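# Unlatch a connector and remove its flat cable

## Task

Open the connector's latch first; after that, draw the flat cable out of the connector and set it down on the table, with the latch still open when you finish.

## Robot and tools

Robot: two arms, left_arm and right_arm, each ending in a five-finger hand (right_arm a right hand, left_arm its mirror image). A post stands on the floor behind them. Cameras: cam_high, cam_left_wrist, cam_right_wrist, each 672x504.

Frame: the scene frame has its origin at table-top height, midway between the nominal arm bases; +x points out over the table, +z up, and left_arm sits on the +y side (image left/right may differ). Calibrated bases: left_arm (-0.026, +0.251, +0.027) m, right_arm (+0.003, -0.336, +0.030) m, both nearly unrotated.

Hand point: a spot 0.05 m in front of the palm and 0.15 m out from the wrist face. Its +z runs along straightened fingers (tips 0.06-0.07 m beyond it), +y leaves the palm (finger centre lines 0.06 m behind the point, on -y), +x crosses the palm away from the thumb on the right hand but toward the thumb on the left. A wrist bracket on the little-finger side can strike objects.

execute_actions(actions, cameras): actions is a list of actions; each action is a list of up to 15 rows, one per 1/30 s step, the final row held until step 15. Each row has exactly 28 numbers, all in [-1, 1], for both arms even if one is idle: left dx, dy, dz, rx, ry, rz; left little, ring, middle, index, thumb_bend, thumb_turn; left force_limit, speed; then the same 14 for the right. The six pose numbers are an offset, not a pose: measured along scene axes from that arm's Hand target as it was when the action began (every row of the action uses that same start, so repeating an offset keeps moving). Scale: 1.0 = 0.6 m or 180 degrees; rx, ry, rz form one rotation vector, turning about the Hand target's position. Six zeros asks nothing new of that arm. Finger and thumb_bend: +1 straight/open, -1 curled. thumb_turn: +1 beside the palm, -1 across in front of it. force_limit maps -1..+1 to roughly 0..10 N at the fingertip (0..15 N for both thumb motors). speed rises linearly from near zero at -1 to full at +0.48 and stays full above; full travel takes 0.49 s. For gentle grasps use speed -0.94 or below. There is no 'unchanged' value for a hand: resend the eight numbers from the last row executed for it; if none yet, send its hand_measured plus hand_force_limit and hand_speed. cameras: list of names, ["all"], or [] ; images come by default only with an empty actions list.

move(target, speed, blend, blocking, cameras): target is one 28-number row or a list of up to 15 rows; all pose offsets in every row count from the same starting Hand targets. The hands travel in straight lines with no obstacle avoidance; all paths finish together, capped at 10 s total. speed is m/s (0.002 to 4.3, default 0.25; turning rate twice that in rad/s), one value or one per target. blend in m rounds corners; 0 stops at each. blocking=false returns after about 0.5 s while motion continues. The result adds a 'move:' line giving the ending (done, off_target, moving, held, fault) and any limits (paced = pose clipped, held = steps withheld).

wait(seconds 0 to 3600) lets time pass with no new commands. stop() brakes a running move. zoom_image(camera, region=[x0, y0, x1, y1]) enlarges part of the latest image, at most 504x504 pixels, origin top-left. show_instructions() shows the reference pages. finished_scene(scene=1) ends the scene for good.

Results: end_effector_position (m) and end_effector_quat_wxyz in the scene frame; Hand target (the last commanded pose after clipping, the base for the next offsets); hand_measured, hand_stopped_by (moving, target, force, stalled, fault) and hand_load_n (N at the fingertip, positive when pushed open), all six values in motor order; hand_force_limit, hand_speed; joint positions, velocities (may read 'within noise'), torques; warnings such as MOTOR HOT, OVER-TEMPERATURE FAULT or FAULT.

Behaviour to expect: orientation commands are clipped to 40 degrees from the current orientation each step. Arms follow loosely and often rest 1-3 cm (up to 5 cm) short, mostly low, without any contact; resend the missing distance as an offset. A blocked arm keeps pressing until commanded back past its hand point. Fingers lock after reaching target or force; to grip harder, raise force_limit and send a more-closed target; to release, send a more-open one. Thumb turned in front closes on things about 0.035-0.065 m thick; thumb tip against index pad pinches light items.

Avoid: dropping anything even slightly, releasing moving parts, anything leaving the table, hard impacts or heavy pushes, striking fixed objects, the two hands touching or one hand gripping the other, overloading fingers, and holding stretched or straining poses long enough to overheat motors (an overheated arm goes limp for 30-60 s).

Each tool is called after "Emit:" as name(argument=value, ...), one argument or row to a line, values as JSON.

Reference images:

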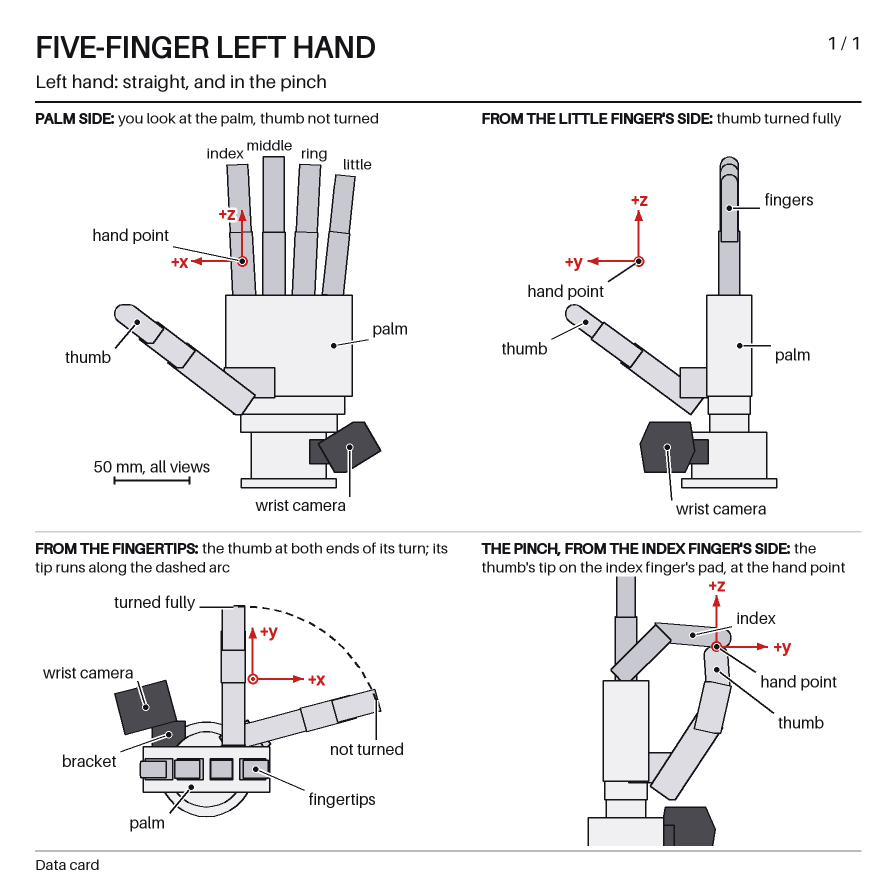

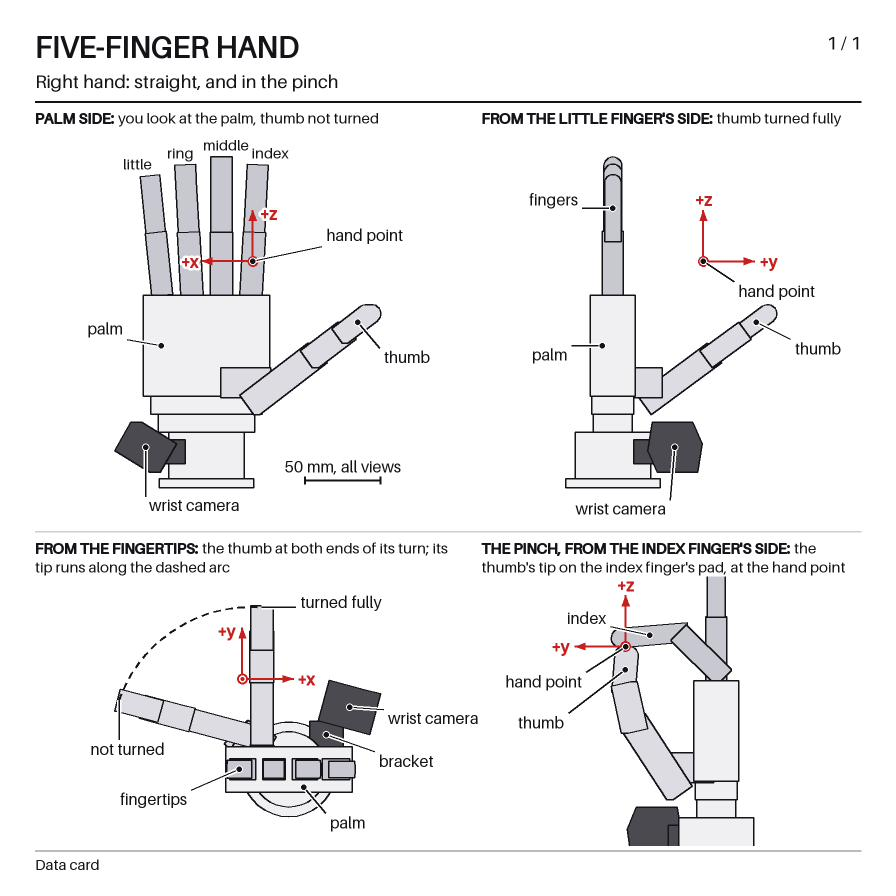

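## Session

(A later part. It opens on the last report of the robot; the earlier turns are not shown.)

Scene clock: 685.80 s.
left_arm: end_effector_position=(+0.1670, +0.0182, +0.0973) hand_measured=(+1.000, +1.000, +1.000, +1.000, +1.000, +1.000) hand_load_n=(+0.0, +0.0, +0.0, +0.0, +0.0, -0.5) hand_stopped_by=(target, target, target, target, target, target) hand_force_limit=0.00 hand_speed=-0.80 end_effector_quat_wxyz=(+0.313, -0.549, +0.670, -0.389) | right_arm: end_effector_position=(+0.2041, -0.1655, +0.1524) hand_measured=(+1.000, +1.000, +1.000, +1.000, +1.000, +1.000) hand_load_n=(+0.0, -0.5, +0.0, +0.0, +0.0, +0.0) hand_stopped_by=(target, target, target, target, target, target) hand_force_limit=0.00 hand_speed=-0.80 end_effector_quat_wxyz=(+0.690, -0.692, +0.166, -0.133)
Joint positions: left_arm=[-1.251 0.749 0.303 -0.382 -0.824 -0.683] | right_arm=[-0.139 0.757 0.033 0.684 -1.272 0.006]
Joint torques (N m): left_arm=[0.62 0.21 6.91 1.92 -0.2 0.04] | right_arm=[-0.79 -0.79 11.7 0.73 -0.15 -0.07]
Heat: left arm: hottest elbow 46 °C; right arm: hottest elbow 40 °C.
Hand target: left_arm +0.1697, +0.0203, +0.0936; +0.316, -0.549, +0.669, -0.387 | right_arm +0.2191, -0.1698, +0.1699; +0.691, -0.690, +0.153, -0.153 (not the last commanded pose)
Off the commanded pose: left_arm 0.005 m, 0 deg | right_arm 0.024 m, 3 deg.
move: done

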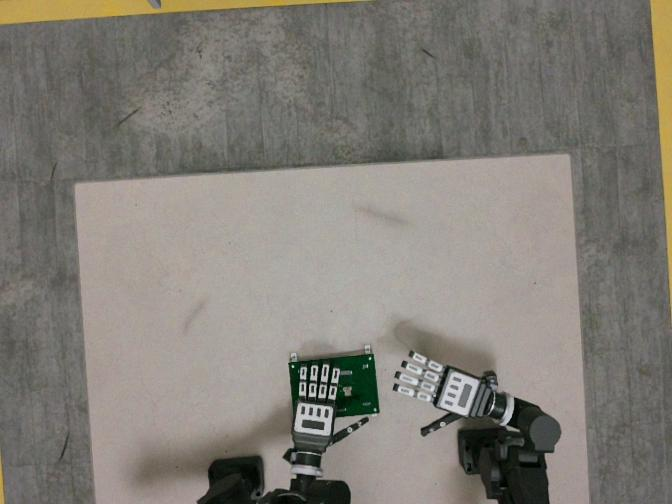

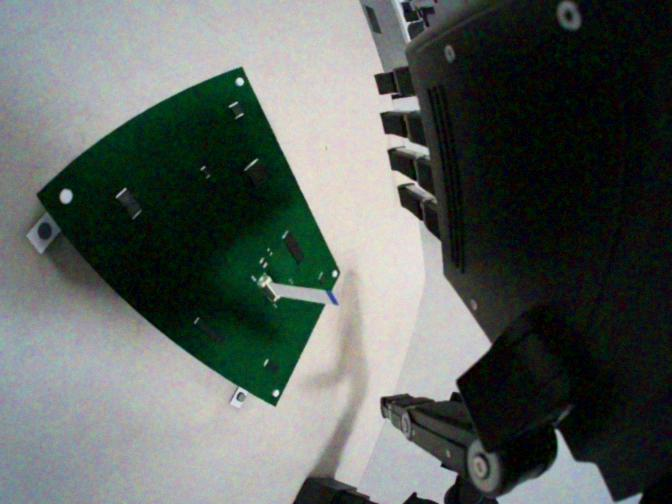

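Emit:
move(
  target=[
    [-0.016,-0.034,0.044,-0.0164,-0.1661,0.0614,1,1,1,1,1,1,0,-0.8,0,0,0,0,0,0,1,1,1,1,1,1,0,-0.8],
    [0.034,-0.067,-0.03,-0.0164,-0.1661,0.0614,1,1,1,1,1,1,0,-0.8,0,0,0,0,0,0,1,1,1,1,1,1,0,-0.8],
  ],
  speed=[0.12, 0.06],
  cameras=["all"],
)

Scene clock: 716.13 s.
left_arm: end_effector_position=(+0.1845, -0.0059, +0.0702) hand_measured=(+1.000, +1.000, +1.000, +1.000, +1.000, +1.000) hand_load_n=(+0.0, +0.0, +0.0, +0.0, +0.0, +0.0) hand_stopped_by=(target, target, target, target, target, target) hand_force_limit=0.00 hand_speed=-0.80 end_effector_quat_wxyz=(+0.520, -0.510, +0.495, -0.474) | right_arm: end_effector_position=(+0.2041, -0.1655, +0.1524) hand_measured=(+1.000, +1.000, +1.000, +1.000, +1.000, +1.000) hand_load_n=(+0.0, +0.0, +0.0, +0.0, +0.0, +0.0) hand_stopped_by=(target, target, target, target, target, target) hand_force_limit=0.00 hand_speed=-0.80 end_effector_quat_wxyz=(+0.690, -0.692, +0.166, -0.133)
Joint positions: left_arm=[-1.54 1.439 0.338 -0.078 -1.56 -1.149] | right_arm=[-0.139 0.757 0.033 0.684 -1.272 0.006]
Joint torques (N m): left_arm=[0.67 -4.84 5.78 1.05 -0.52 0.06] | right_arm=[-0.91 -0.85 11.81 0.81 -0.16 -0.1]
Heat: left arm: hottest elbow 40 °C; right arm: hottest elbow 42 °C.
Hand target: left_arm +0.1900, -0.0198, +0.0754; +0.500, -0.500, +0.500, -0.500 | right_arm +0.2191, -0.1698, +0.1699; +0.691, -0.690, +0.153, -0.153
Off the commanded pose: left_arm 0.016 m, 4 deg | right_arm 0.023 m, 3 deg.
move: off_target (left_arm)

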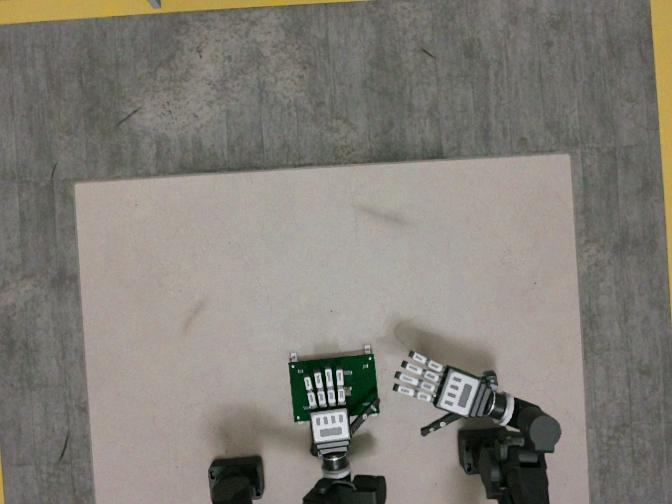

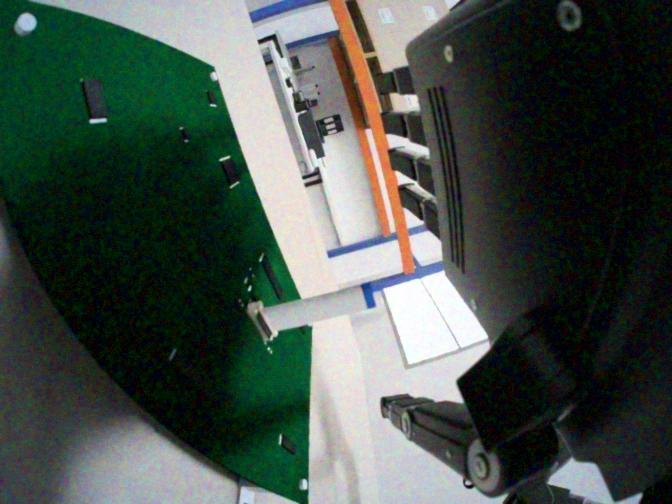

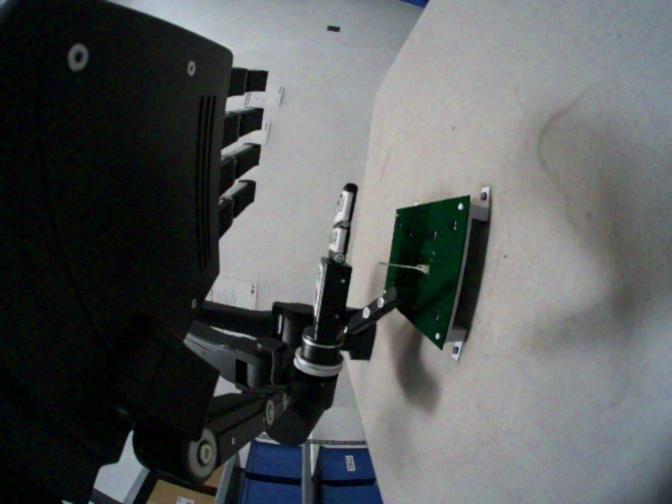

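Emit:
zoom_image(
  camera="cam_left_wrist",
  region=[235, 285, 295, 345],
)

Emit:
zoom_image(
  camera="cam_left_wrist",
  region=[230, 260, 390, 360],
)

Scaled by 8.400 from the camera's image (finer frame: 960x720).

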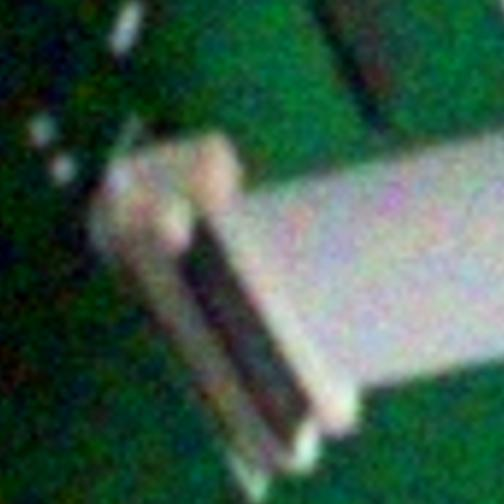

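Scaled by 3.150 from the camera's image (finer frame: 960x720).

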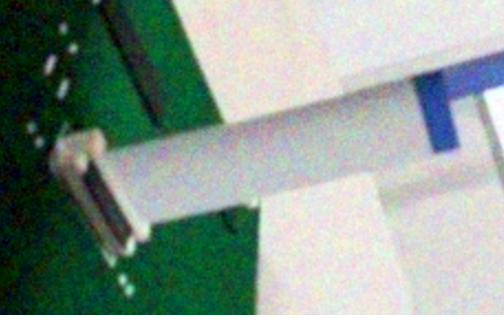

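Emit:
zoom_image(
  camera="cam_left_wrist",
  region=[242, 298, 282, 346],
)

Scaled by 10.500 from the camera's image (finer frame: 960x720).

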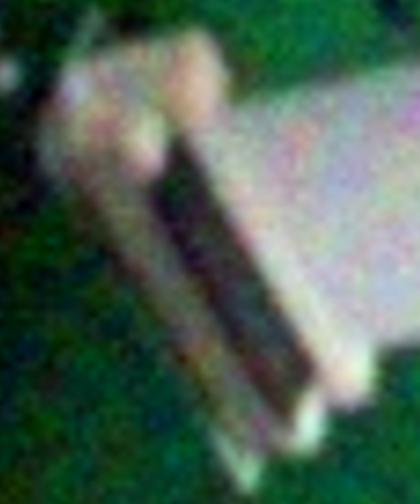

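Emit:
move(
  target=[
    [-0.008,0,0.141,0.0181,0.0819,-0.1383,1,1,1,1,1,1,0,-0.8,0,0,0,0,0,0,1,1,1,1,1,1,0,-0.8],
    [-0.008,0,0.141,0.0181,0.0819,-0.1383,1,1,1,1,1,-1,0,-0.5,0,0,0,0,0,0,1,1,1,1,1,1,0,-0.8],
  ],
  speed=0.12,
  cameras=["all"],
)

Scene clock: 832.17 s.
left_arm: end_effector_position=(+0.1783, -0.0114, +0.1366) hand_measured=(+1.000, +1.000, +1.000, +1.000, +1.000, -1.000) hand_load_n=(+0.0, +0.0, +0.0, +0.0, +0.0, +0.0) hand_stopped_by=(target, target, target, target, target, target) hand_force_limit=0.00 hand_speed=-0.50 end_effector_quat_wxyz=(+0.325, -0.425, +0.680, -0.502) | right_arm: end_effector_position=(+0.2041, -0.1655, +0.1524) hand_measured=(+1.000, +1.000, +1.000, +1.000, +1.000, +1.000) hand_load_n=(+0.0, +0.0, +0.0, +0.0, +0.0, +0.0) hand_stopped_by=(target, target, target, target, target, target) hand_force_limit=0.00 hand_speed=-0.80 end_effector_quat_wxyz=(+0.690, -0.692, +0.166, -0.133)
Joint positions: left_arm=[-1.232 0.654 0.21 0.054 -0.721 -0.248] | right_arm=[-0.139 0.757 0.033 0.684 -1.272 0.006]
Joint torques (N m): left_arm=[0.5 -0.67 10.7 1.03 0 0.12] | right_arm=[-0.91 -0.62 11.73 0.85 -0.15 -0.06]
Heat: left arm: hottest elbow 37 °C; right arm: hottest elbow 44 °C.
Hand target: left_arm +0.1853, -0.0199, +0.1601; +0.326, -0.426, +0.669, -0.514 | right_arm +0.2191, -0.1698, +0.1699; +0.691, -0.690, +0.153, -0.153
Off the commanded pose: left_arm 0.026 m, 2 deg | right_arm 0.023 m, 3 deg.
move: off_target (left_arm); target 2's new numbers were sent with left_arm's hand 0.026 m and 2 deg from that target

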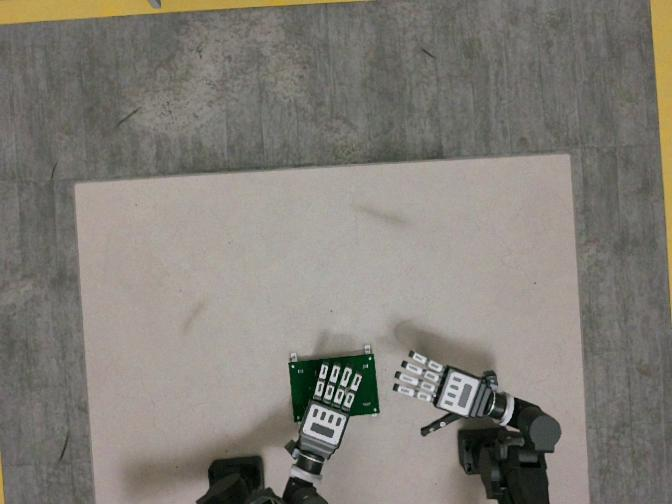

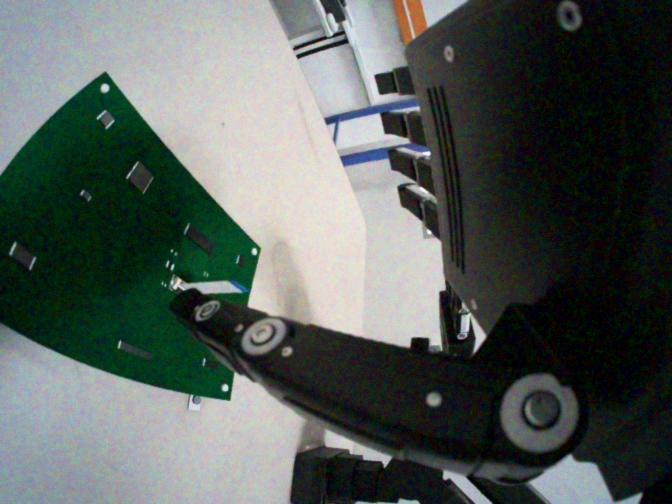

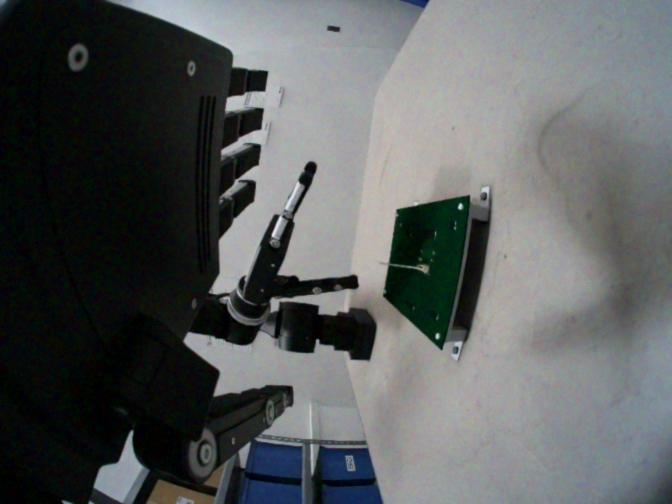

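Emit:
zoom_image(
  camera="cam_left_wrist",
  region=[140, 250, 260, 340],
)

Emit:
zoom_image(
  camera="cam_right_wrist",
  region=[320, 220, 460, 320],
)

Scaled by 4.200 from the camera's image (finer frame: 960x720).

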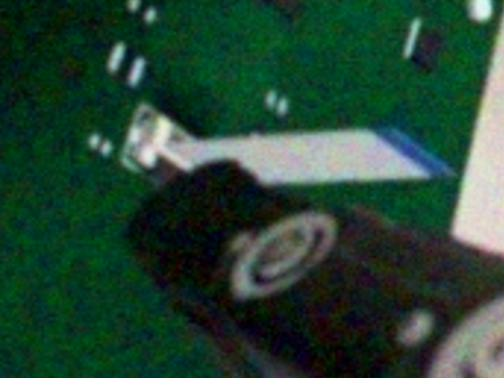

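Scaled by 3.600 from the camera's image (finer frame: 960x720).

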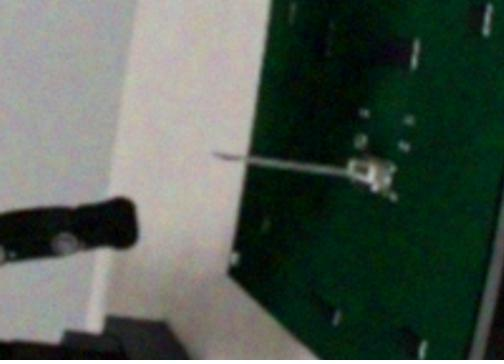

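Emit:
move(
  target=[0,-0.037,-0.1,0,0,0,1,1,1,1,1,-1,0,-0.5,0,0,0,0,0,0,1,1,1,1,1,1,0,-0.8],
  speed=0.06,
  cameras=["all"],
)

Scene clock: 871.93 s.
left_arm: end_effector_position=(+0.1887, -0.0403, +0.1018) hand_measured=(+1.000, +1.000, +1.000, +1.000, +1.000, -1.000) hand_load_n=(+0.0, +0.0, +0.0, +0.0, +0.0, +0.0) hand_stopped_by=(target, target, target, target, target, target) hand_force_limit=0.00 hand_speed=-0.50 end_effector_quat_wxyz=(+0.330, -0.427, +0.670, -0.509) | right_arm: end_effector_position=(+0.2041, -0.1655, +0.1524) hand_measured=(+1.000, +1.000, +1.000, +1.000, +1.000, +1.000) hand_load_n=(+0.0, -0.5, +0.0, +0.0, +0.0, -0.5) hand_stopped_by=(target, target, target, target, target, target) hand_force_limit=0.00 hand_speed=-0.80 end_effector_quat_wxyz=(+0.690, -0.692, +0.166, -0.133)
Joint positions: left_arm=[-1.25 0.986 0.189 0.428 -0.753 -0.25] | right_arm=[-0.139 0.757 0.033 0.684 -1.272 0.006]
Joint torques (N m): left_arm=[-0.85 -1.32 5.68 2.59 -0.16 -0.08] | right_arm=[-0.73 -0.79 11.77 0.77 -0.14 -0.08]
Heat: left arm: hottest elbow 43 °C; right arm: hottest elbow 44 °C.
Hand target: left_arm +0.1853, -0.0421, +0.1002; +0.326, -0.426, +0.669, -0.514 | right_arm +0.2191, -0.1698, +0.1699; +0.691, -0.690, +0.153, -0.153
Off the commanded pose: left_arm 0.004 m, 1 deg | right_arm 0.023 m, 3 deg.
move: done

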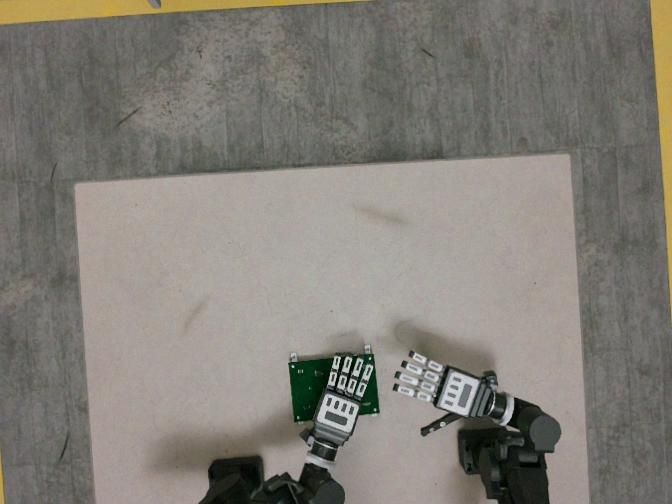

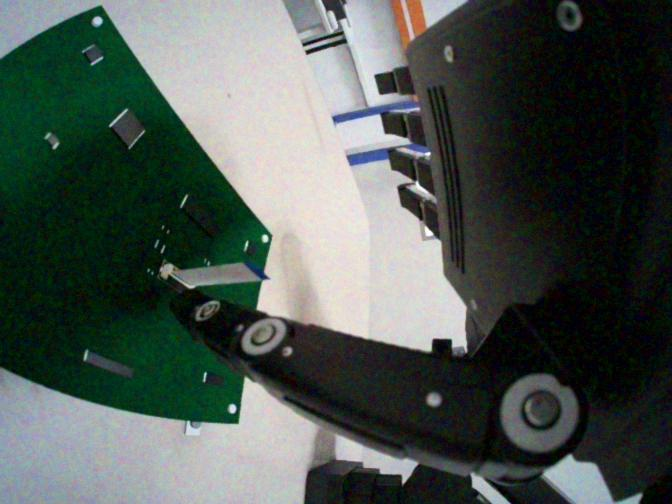

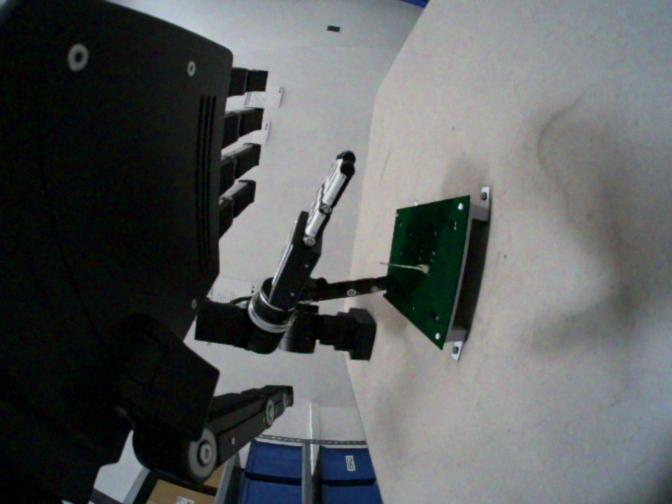

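Emit:
zoom_image(
  camera="cam_left_wrist",
  region=[140, 240, 220, 320],
)

Emit:
zoom_image(
  camera="cam_right_wrist",
  region=[360, 240, 450, 310],
)

Scaled by 6.300 from the camera's image (finer frame: 960x720).

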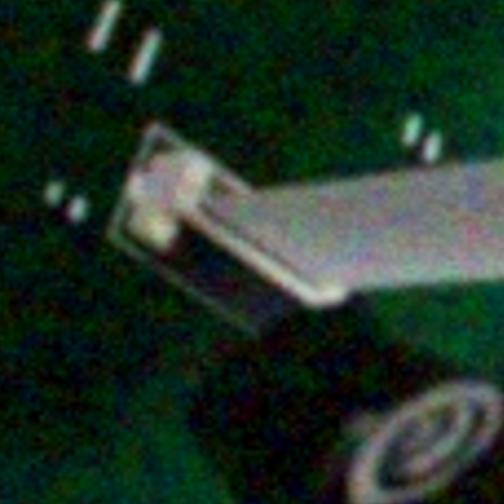

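Scaled by 5.600 from the camera's image (finer frame: 960x720).

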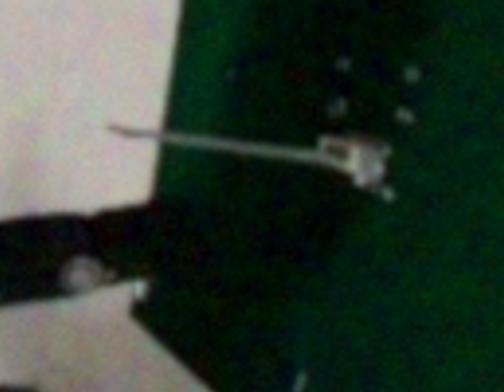

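Emit:
move(
  target=[0.01,-0.012,-0.035,0,0,0,1,1,1,1,1,-1,0,-0.5,0,0,0,0,0,0,1,1,1,1,1,1,0,-0.8],
  speed=0.04,
  cameras=["all"],
)

Emit:
zoom_image(
  camera="cam_left_wrist",
  region=[140, 230, 230, 320],
)

Emit:
zoom_image(
  camera="cam_right_wrist",
  region=[370, 240, 450, 300],
)

Scene clock: 920.77 s.
left_arm: end_effector_position=(+0.1909, -0.0510, +0.0811) hand_measured=(+1.000, +1.000, +1.000, +1.000, +1.000, -1.000) hand_load_n=(+0.0, +0.0, +0.0, +0.0, +0.0, +0.0) hand_stopped_by=(target, target, target, target, target, target) hand_force_limit=0.00 hand_speed=-0.50 end_effector_quat_wxyz=(+0.326, -0.425, +0.671, -0.513) | right_arm: end_effector_position=(+0.2041, -0.1655, +0.1524) hand_measured=(+1.000, +1.000, +1.000, +1.000, +1.000, +1.000) hand_load_n=(+0.0, +0.0, +0.0, +0.0, +0.0, -0.5) hand_stopped_by=(target, target, target, target, target, target) hand_force_limit=0.00 hand_speed=-0.80 end_effector_quat_wxyz=(+0.690, -0.692, +0.166, -0.133)
Joint positions: left_arm=[-1.25 1.151 0.181 0.606 -0.744 -0.25] | right_arm=[-0.139 0.757 0.033 0.684 -1.272 0.006]
Joint torques (N m): left_arm=[0.03 -2.49 4.68 2.47 -0.01 -0.01] | right_arm=[-0.67 -0.73 11.73 0.84 -0.14 -0.1]
Heat: left arm: hottest elbow 38 °C; right arm: hottest elbow 45 °C.
Hand target: left_arm +0.1913, -0.0492, +0.0791; +0.326, -0.426, +0.669, -0.514 | right_arm +0.2191, -0.1698, +0.1699; +0.691, -0.690, +0.153, -0.153
Off the commanded pose: left_arm 0.003 m, 0 deg | right_arm 0.023 m, 3 deg.
move: done

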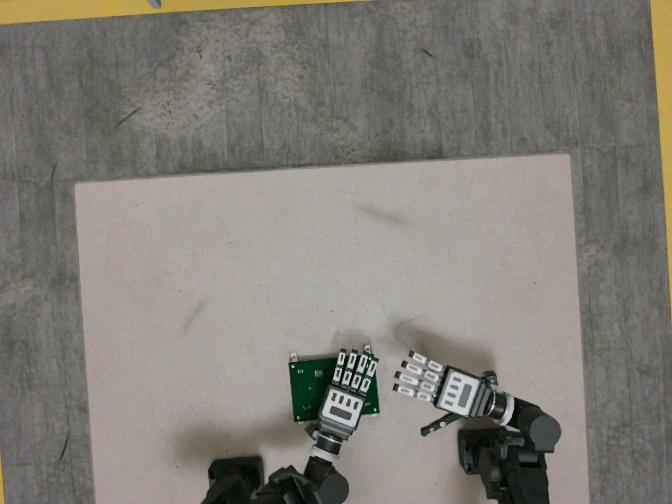

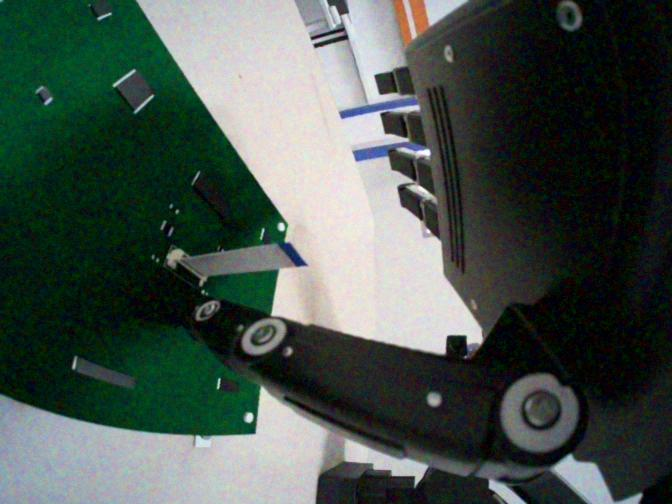

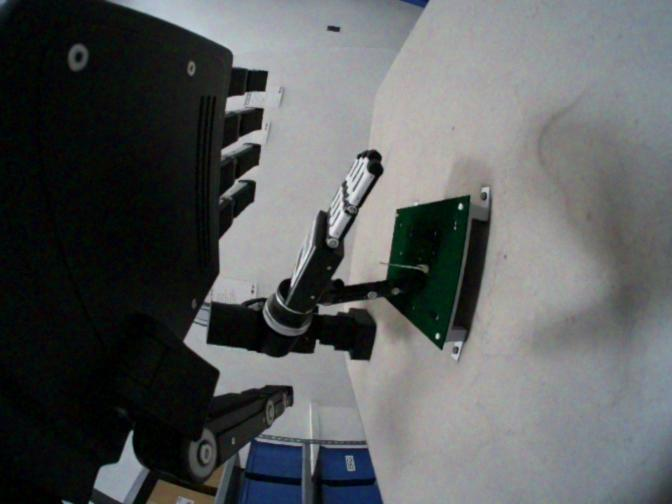

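Scaled by 5.600 from the camera's image (finer frame: 960x720).

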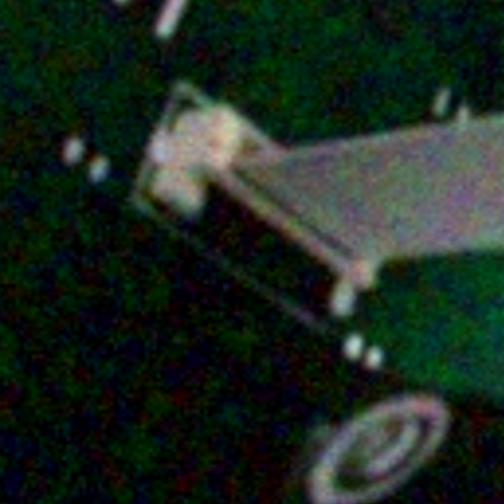

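Scaled by 6.300 from the camera's image (finer frame: 960x720).

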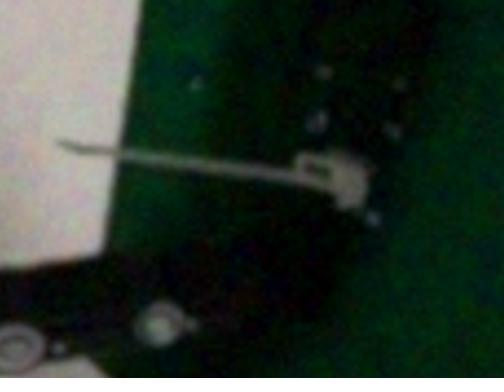

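Emit:
move(
  target=[0,-0.014,-0.018,0,0,0,1,1,1,1,1,-1,0,-0.5,0,0,0,0,0,0,1,1,1,1,1,1,0,-0.8],
  speed=0.03,
  cameras=["all"],
)

Emit:
zoom_image(
  camera="cam_left_wrist",
  region=[140, 220, 240, 320],
)

Emit:
zoom_image(
  camera="cam_right_wrist",
  region=[370, 240, 450, 300],
)

Scene clock: 948.13 s.
left_arm: end_effector_position=(+0.1945, -0.0551, +0.0736) hand_measured=(+1.000, +1.000, +1.000, +1.000, +1.000, -1.000) hand_load_n=(+0.0, +0.0, +0.0, +0.0, +0.0, -2.0) hand_stopped_by=(target, target, target, target, target, target) hand_force_limit=0.00 hand_speed=-0.50 end_effector_quat_wxyz=(+0.330, -0.429, +0.664, -0.516) | right_arm: end_effector_position=(+0.2041, -0.1655, +0.1524) hand_measured=(+1.000, +1.000, +1.000, +1.000, +1.000, +1.000) hand_load_n=(+0.0, +0.0, +0.0, +0.0, +0.0, +0.0) hand_stopped_by=(target, target, target, target, target, target) hand_force_limit=0.00 hand_speed=-0.80 end_effector_quat_wxyz=(+0.690, -0.692, +0.166, -0.133)
Joint positions: left_arm=[-1.25 1.235 0.181 0.703 -0.755 -0.25] | right_arm=[-0.139 0.757 0.033 0.684 -1.272 0.006]
Joint torques (N m): left_arm=[-0.79 -1.9 4.78 1.89 -0.02 -0.05] | right_arm=[-0.67 -0.91 11.84 0.85 -0.15 -0.08]
Heat: left arm: hottest elbow 36 °C; right arm: hottest elbow 45 °C.
Hand target: left_arm +0.1913, -0.0576, +0.0683; +0.326, -0.426, +0.669, -0.514 | right_arm +0.2191, -0.1698, +0.1699; +0.691, -0.690, +0.153, -0.153
Off the commanded pose: left_arm 0.007 m, 1 deg | right_arm 0.023 m, 3 deg.
move: done

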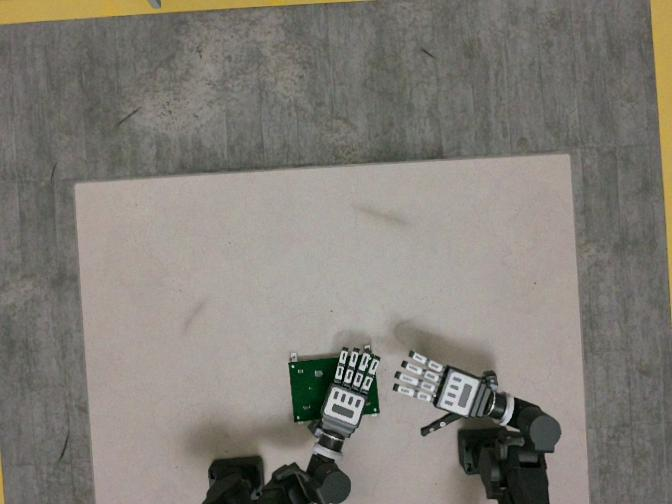

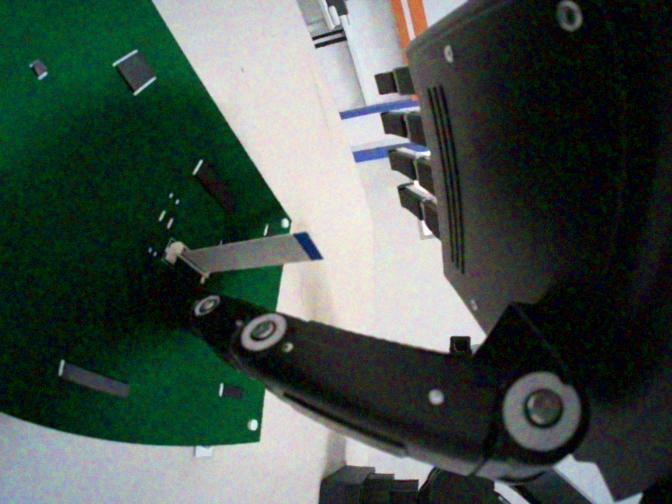

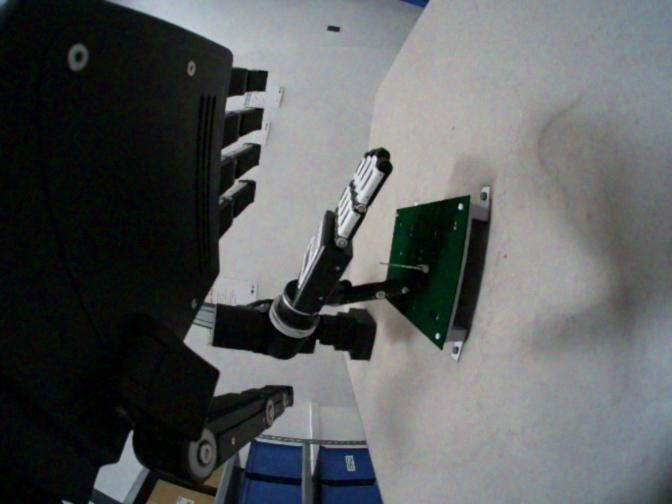

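Scaled by 5.040 from the camera's image (finer frame: 960x720).

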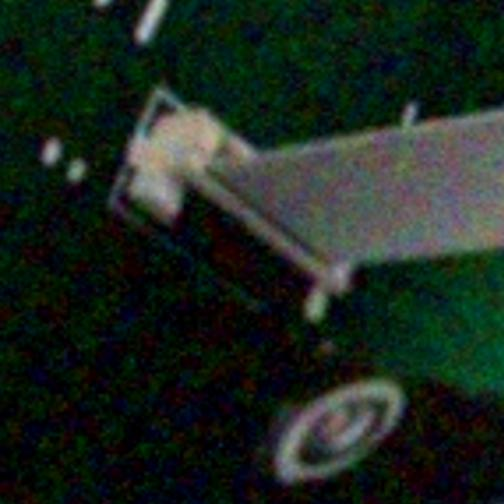

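Scaled by 6.300 from the camera's image (finer frame: 960x720).

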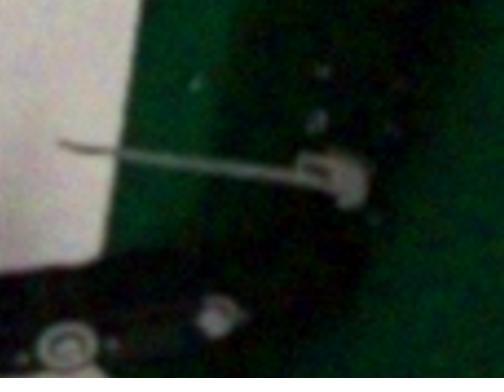

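Emit:
move(
  target=[
    [0,0,0.035,0,0,0,1,1,1,1,1,-1,0,-0.5,0,0,0,0,0,0,1,1,1,1,1,1,0,-0.8],
    [0.02,0.0077,0.035,0,0,0,1,1,1,1,1,-1,0,-0.5,0,0,0,0,0,0,1,1,1,1,1,1,0,-0.8],
  ],
  speed=0.04,
  cameras=["cam_left_wrist","cam_right_wrist"],
)

Emit:
zoom_image(
  camera="cam_left_wrist",
  region=[140, 220, 240, 320],
)

Emit:
zoom_image(
  camera="cam_right_wrist",
  region=[370, 240, 450, 300],
)

Scene clock: 970.93 s.
left_arm: end_effector_position=(+0.1959, -0.0448, +0.0758) hand_measured=(+1.000, +1.000, +1.000, +1.000, +1.000, -1.000) hand_load_n=(+0.0, +0.0, +0.0, +0.0, +0.0, +0.0) hand_stopped_by=(target, target, target, target, target, target) hand_force_limit=0.00 hand_speed=-0.50 end_effector_quat_wxyz=(+0.325, -0.425, +0.680, -0.501) | right_arm: end_effector_position=(+0.2041, -0.1655, +0.1524) hand_measured=(+1.000, +1.000, +1.000, +1.000, +1.000, +1.000) hand_load_n=(+0.0, +0.0, +0.0, +0.0, +0.0, +0.0) hand_stopped_by=(target, target, target, target, target, target) hand_force_limit=0.00 hand_speed=-0.80 end_effector_quat_wxyz=(+0.690, -0.692, +0.166, -0.133)
Joint positions: left_arm=[-1.212 1.143 0.181 0.576 -0.703 -0.241] | right_arm=[-0.139 0.757 0.033 0.684 -1.272 0.006]
Joint torques (N m): left_arm=[0.62 -3.9 6.67 2.1 0.01 0.11] | right_arm=[-0.73 -0.85 11.73 0.8 -0.15 -0.06]
Heat: left arm: hottest elbow 35 °C; right arm: hottest elbow 45 °C.
Hand target: left_arm +0.2033, -0.0530, +0.0893; +0.326, -0.426, +0.669, -0.514 | right_arm +0.2191, -0.1698, +0.1699; +0.691, -0.690, +0.153, -0.153
Off the commanded pose: left_arm 0.017 m, 2 deg | right_arm 0.023 m, 3 deg.
move: off_target (left_arm)

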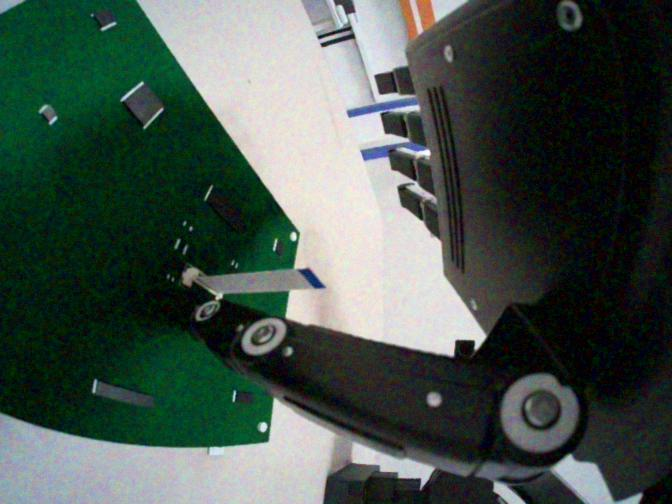

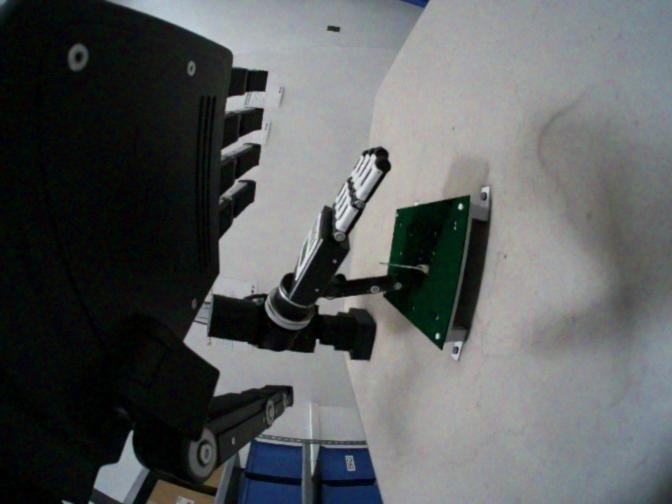

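Scaled by 5.040 from the camera's image (finer frame: 960x720).

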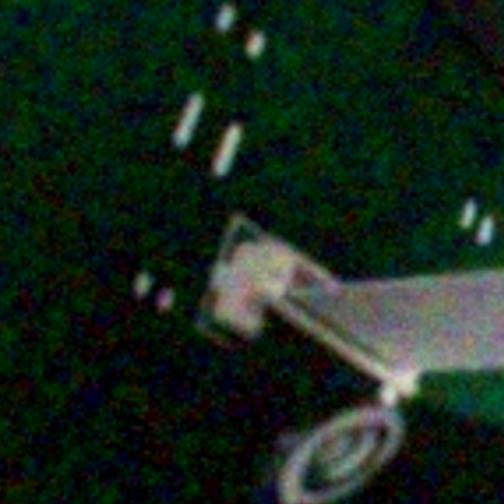

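Scaled by 6.300 from the camera's image (finer frame: 960x720).

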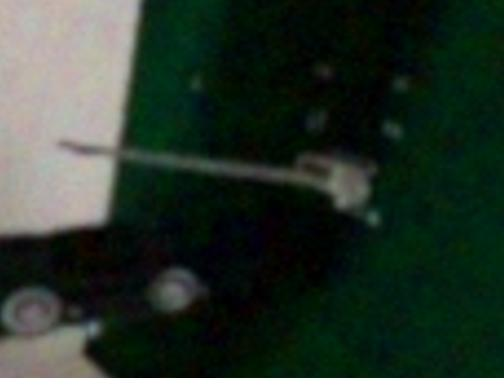

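Emit:
execute_actions(
  actions=[
    [[0,0,0,0,0,0,1,1,1,1,1,-1,0,-0.5,0,0,0,0,0,0,1,1,1,1,1,1,0,-0.8]],
  ],
  cameras=[],
)

Scene clock: 976.50 s.
left_arm: end_effector_position=(+0.1959, -0.0447, +0.0758) hand_measured=(+1.000, +1.000, +1.000, +1.000, +1.000, -1.000) hand_load_n=(+0.0, +0.0, -0.5, +0.0, -0.5, +0.0) hand_stopped_by=(target, target, target, target, target, target) hand_force_limit=0.00 hand_speed=-0.50 end_effector_quat_wxyz=(+0.325, -0.425, +0.680, -0.501) | right_arm: end_effector_position=(+0.2041, -0.1655, +0.1524) hand_measured=(+1.000, +1.000, +1.000, +1.000, +1.000, +1.000) hand_load_n=(+0.0, -0.5, +0.0, +0.0, +0.0, +0.0) hand_stopped_by=(target, target, target, target, target, target) hand_force_limit=0.00 hand_speed=-0.80 end_effector_quat_wxyz=(+0.690, -0.692, +0.166, -0.133)
Joint positions: left_arm=[-1.212 1.143 0.181 0.576 -0.703 -0.24] | right_arm=[-0.139 0.757 0.033 0.684 -1.272 0.006]
Joint torques (N m): left_arm=[0.62 -3.9 6.68 2.11 0.02 0.11] | right_arm=[-0.67 -0.79 11.85 0.79 -0.15 -0.09]
Heat: left arm: hottest elbow 36 °C; right arm: hottest elbow 45 °C.
Hand target: left_arm +0.2033, -0.0530, +0.0893; +0.326, -0.426, +0.669, -0.514 | right_arm +0.2191, -0.1698, +0.1699; +0.691, -0.690, +0.153, -0.153
Off the commanded pose: left_arm 0.017 m, 2 deg | right_arm 0.023 m, 3 deg.

Emit:
move(
  target=[0.0125,-0.0135,0.0165,0,0,0,1,1,1,1,1,-1,0,-0.5,0,0,0,0,0,0,1,1,1,1,1,1,0,-0.8],
  speed=0.04,
  cameras=["cam_left_wrist"],
)

Emit:
zoom_image(
  camera="cam_left_wrist",
  region=[140, 220, 240, 320],
)

Scene clock: 984.77 s.
left_arm: end_effector_position=(+0.1986, -0.0446, +0.0773) hand_measured=(+1.000, +1.000, +1.000, +1.000, +1.000, -1.000) hand_load_n=(+0.0, +0.0, +0.0, +0.0, +0.0, +0.0) hand_stopped_by=(target, target, target, target, target, target) hand_force_limit=0.00 hand_speed=-0.50 end_effector_quat_wxyz=(+0.325, -0.424, +0.683, -0.499) | right_arm: end_effector_position=(+0.2041, -0.1655, +0.1524) hand_measured=(+1.000, +1.000, +1.000, +1.000, +1.000, +1.000) hand_load_n=(+0.0, +0.0, -0.5, +0.0, +0.0, -0.5) hand_stopped_by=(target, target, target, target, target, target) hand_force_limit=0.00 hand_speed=-0.80 end_effector_quat_wxyz=(+0.690, -0.692, +0.166, -0.133)
Joint positions: left_arm=[-1.199 1.133 0.189 0.556 -0.689 -0.233] | right_arm=[-0.139 0.757 0.033 0.684 -1.272 0.006]
Joint torques (N m): left_arm=[0.67 -4.42 8.62 1.09 0.02 0.12] | right_arm=[-0.67 -0.79 11.75 0.83 -0.16 -0.09]
Heat: left arm: hottest elbow 36 °C; right arm: hottest elbow 45 °C.
Hand target: left_arm +0.2108, -0.0612, +0.0992; +0.326, -0.426, +0.669, -0.514 | right_arm +0.2191, -0.1698, +0.1699; +0.691, -0.690, +0.153, -0.153
Off the commanded pose: left_arm 0.030 m, 2 deg | right_arm 0.023 m, 3 deg.
move: off_target (left_arm)

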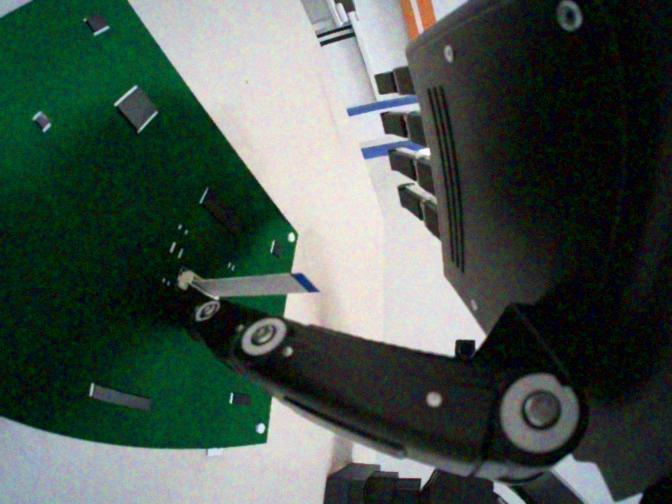

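Scaled by 5.040 from the camera's image (finer frame: 960x720).

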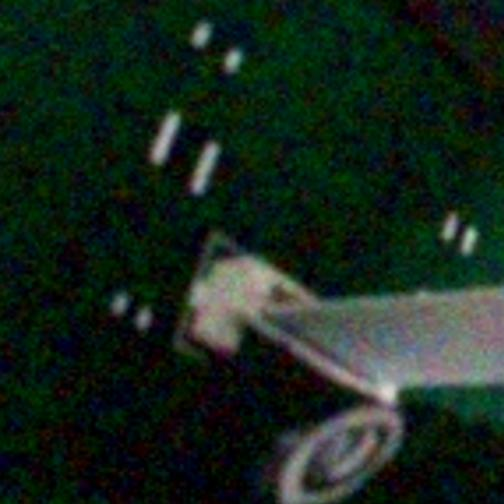

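Emit:
move(
  target=[0,-0.02,0.0,0,0,0,1,1,1,1,1,-1,0,-0.5,0,0,0,0,0,0,1,1,1,1,1,1,0,-0.8],
  speed=0.04,
  cameras=[],
)

Scene clock: 995.83 s.
left_arm: end_effector_position=(+0.2047, -0.0524, +0.0833) hand_measured=(+1.000, +1.000, +1.000, +1.000, +1.000, -1.000) hand_load_n=(+0.0, +0.0, +0.0, +0.0, +0.0, +0.0) hand_stopped_by=(target, target, target, target, target, target) hand_force_limit=0.00 hand_speed=-0.50 end_effector_quat_wxyz=(+0.329, -0.428, +0.677, -0.500) | right_arm: end_effector_position=(+0.2041, -0.1655, +0.1524) hand_measured=(+1.000, +1.000, +1.000, +1.000, +1.000, +1.000) hand_load_n=(+0.0, +0.0, +0.0, +0.0, +0.0, -0.5) hand_stopped_by=(target, target, target, target, target, target) hand_force_limit=0.00 hand_speed=-0.80 end_effector_quat_wxyz=(+0.690, -0.692, +0.166, -0.133)
Joint positions: left_arm=[-1.199 1.151 0.216 0.556 -0.702 -0.233] | right_arm=[-0.139 0.757 0.033 0.684 -1.272 0.006]
Joint torques (N m): left_arm=[-0.67 -2.67 8.7 1.4 -0.15 0.01] | right_arm=[-0.85 -0.85 11.79 0.9 -0.13 -0.09]
Heat: left arm: hottest elbow 37 °C; right arm: hottest elbow 45 °C.
Hand target: left_arm +0.2107, -0.0731, +0.0991; +0.326, -0.426, +0.669, -0.514 | right_arm +0.2191, -0.1698, +0.1699; +0.691, -0.690, +0.153, -0.153
Off the commanded pose: left_arm 0.027 m, 2 deg | right_arm 0.023 m, 3 deg.
move: off_target (left_arm)

Emit:
execute_actions(
  actions=[],
  cameras=["cam_left_wrist","cam_right_wrist"],
)

Emit:
zoom_image(
  camera="cam_left_wrist",
  region=[140, 220, 240, 320],
)

Emit:
zoom_image(
  camera="cam_right_wrist",
  region=[370, 240, 450, 300],
)

Scene clock: 1001.13 s.
left_arm: end_effector_position=(+0.2047, -0.0524, +0.0833) hand_measured=(+1.000, +1.000, +1.000, +1.000, +1.000, -1.000) hand_load_n=(+0.0, -0.5, +0.0, +0.0, +0.0, +0.0) hand_stopped_by=(target, target, target, target, target, target) hand_force_limit=0.00 hand_speed=-0.50 end_effector_quat_wxyz=(+0.329, -0.428, +0.677, -0.500) | right_arm: end_effector_position=(+0.2041, -0.1655, +0.1524) hand_measured=(+1.000, +1.000, +1.000, +1.000, +1.000, +1.000) hand_load_n=(+0.0, +0.0, +0.0, +0.0, +0.0, -0.5) hand_stopped_by=(target, target, target, target, target, target) hand_force_limit=0.00 hand_speed=-0.80 end_effector_quat_wxyz=(+0.690, -0.692, +0.166, -0.133)
Joint positions: left_arm=[-1.199 1.151 0.216 0.556 -0.702 -0.233] | right_arm=[-0.139 0.757 0.033 0.684 -1.272 0.006]
Joint velocities: within noise
Joint torques (N m): left_arm=[-0.73 -2.67 8.69 1.42 -0.15 0] | right_arm=[-0.91 -0.85 11.75 0.87 -0.14 -0.08]
Heat: left arm: hottest elbow 38 °C; right arm: hottest elbow 45 °C.
Hand target: left_arm +0.2107, -0.0731, +0.0991; +0.326, -0.426, +0.669, -0.514 | right_arm +0.2191, -0.1698, +0.1699; +0.691, -0.690, +0.153, -0.153
Off the commanded pose: left_arm 0.027 m, 2 deg | right_arm 0.023 m, 3 deg.
Images, in order (width x height): cam_left_wrist 672x504, cam_right_wrist 672x504.

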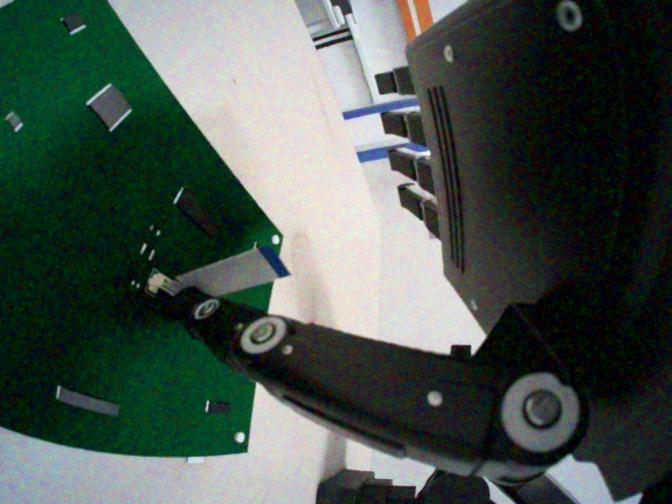

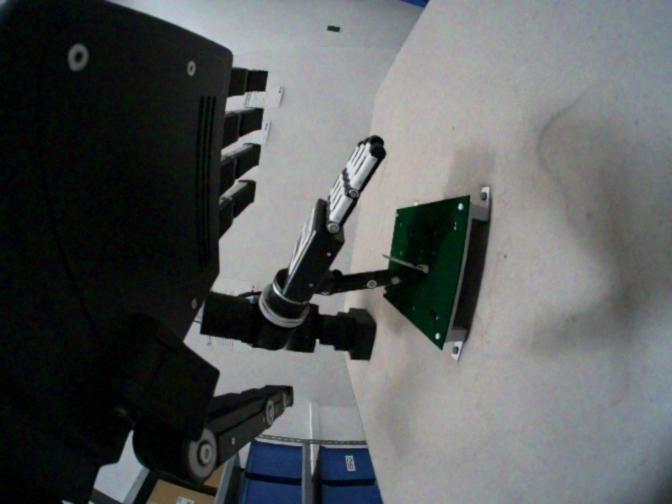

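Scaled by 5.040 from the camera's image (finer frame: 960x720).

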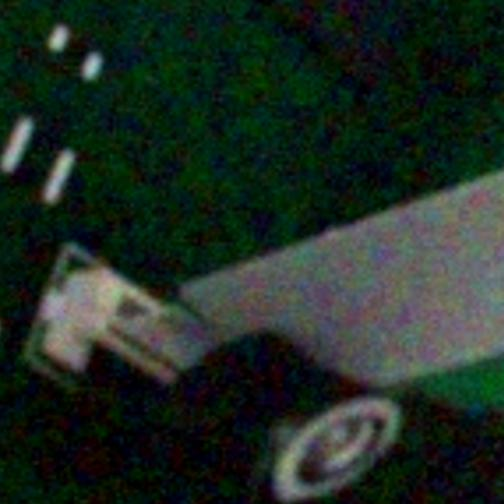

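Scaled by 6.300 from the camera's image (finer frame: 960x720).

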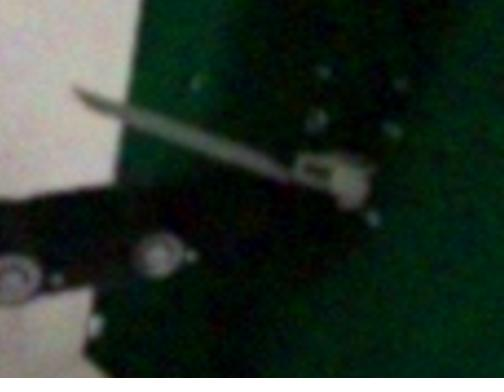

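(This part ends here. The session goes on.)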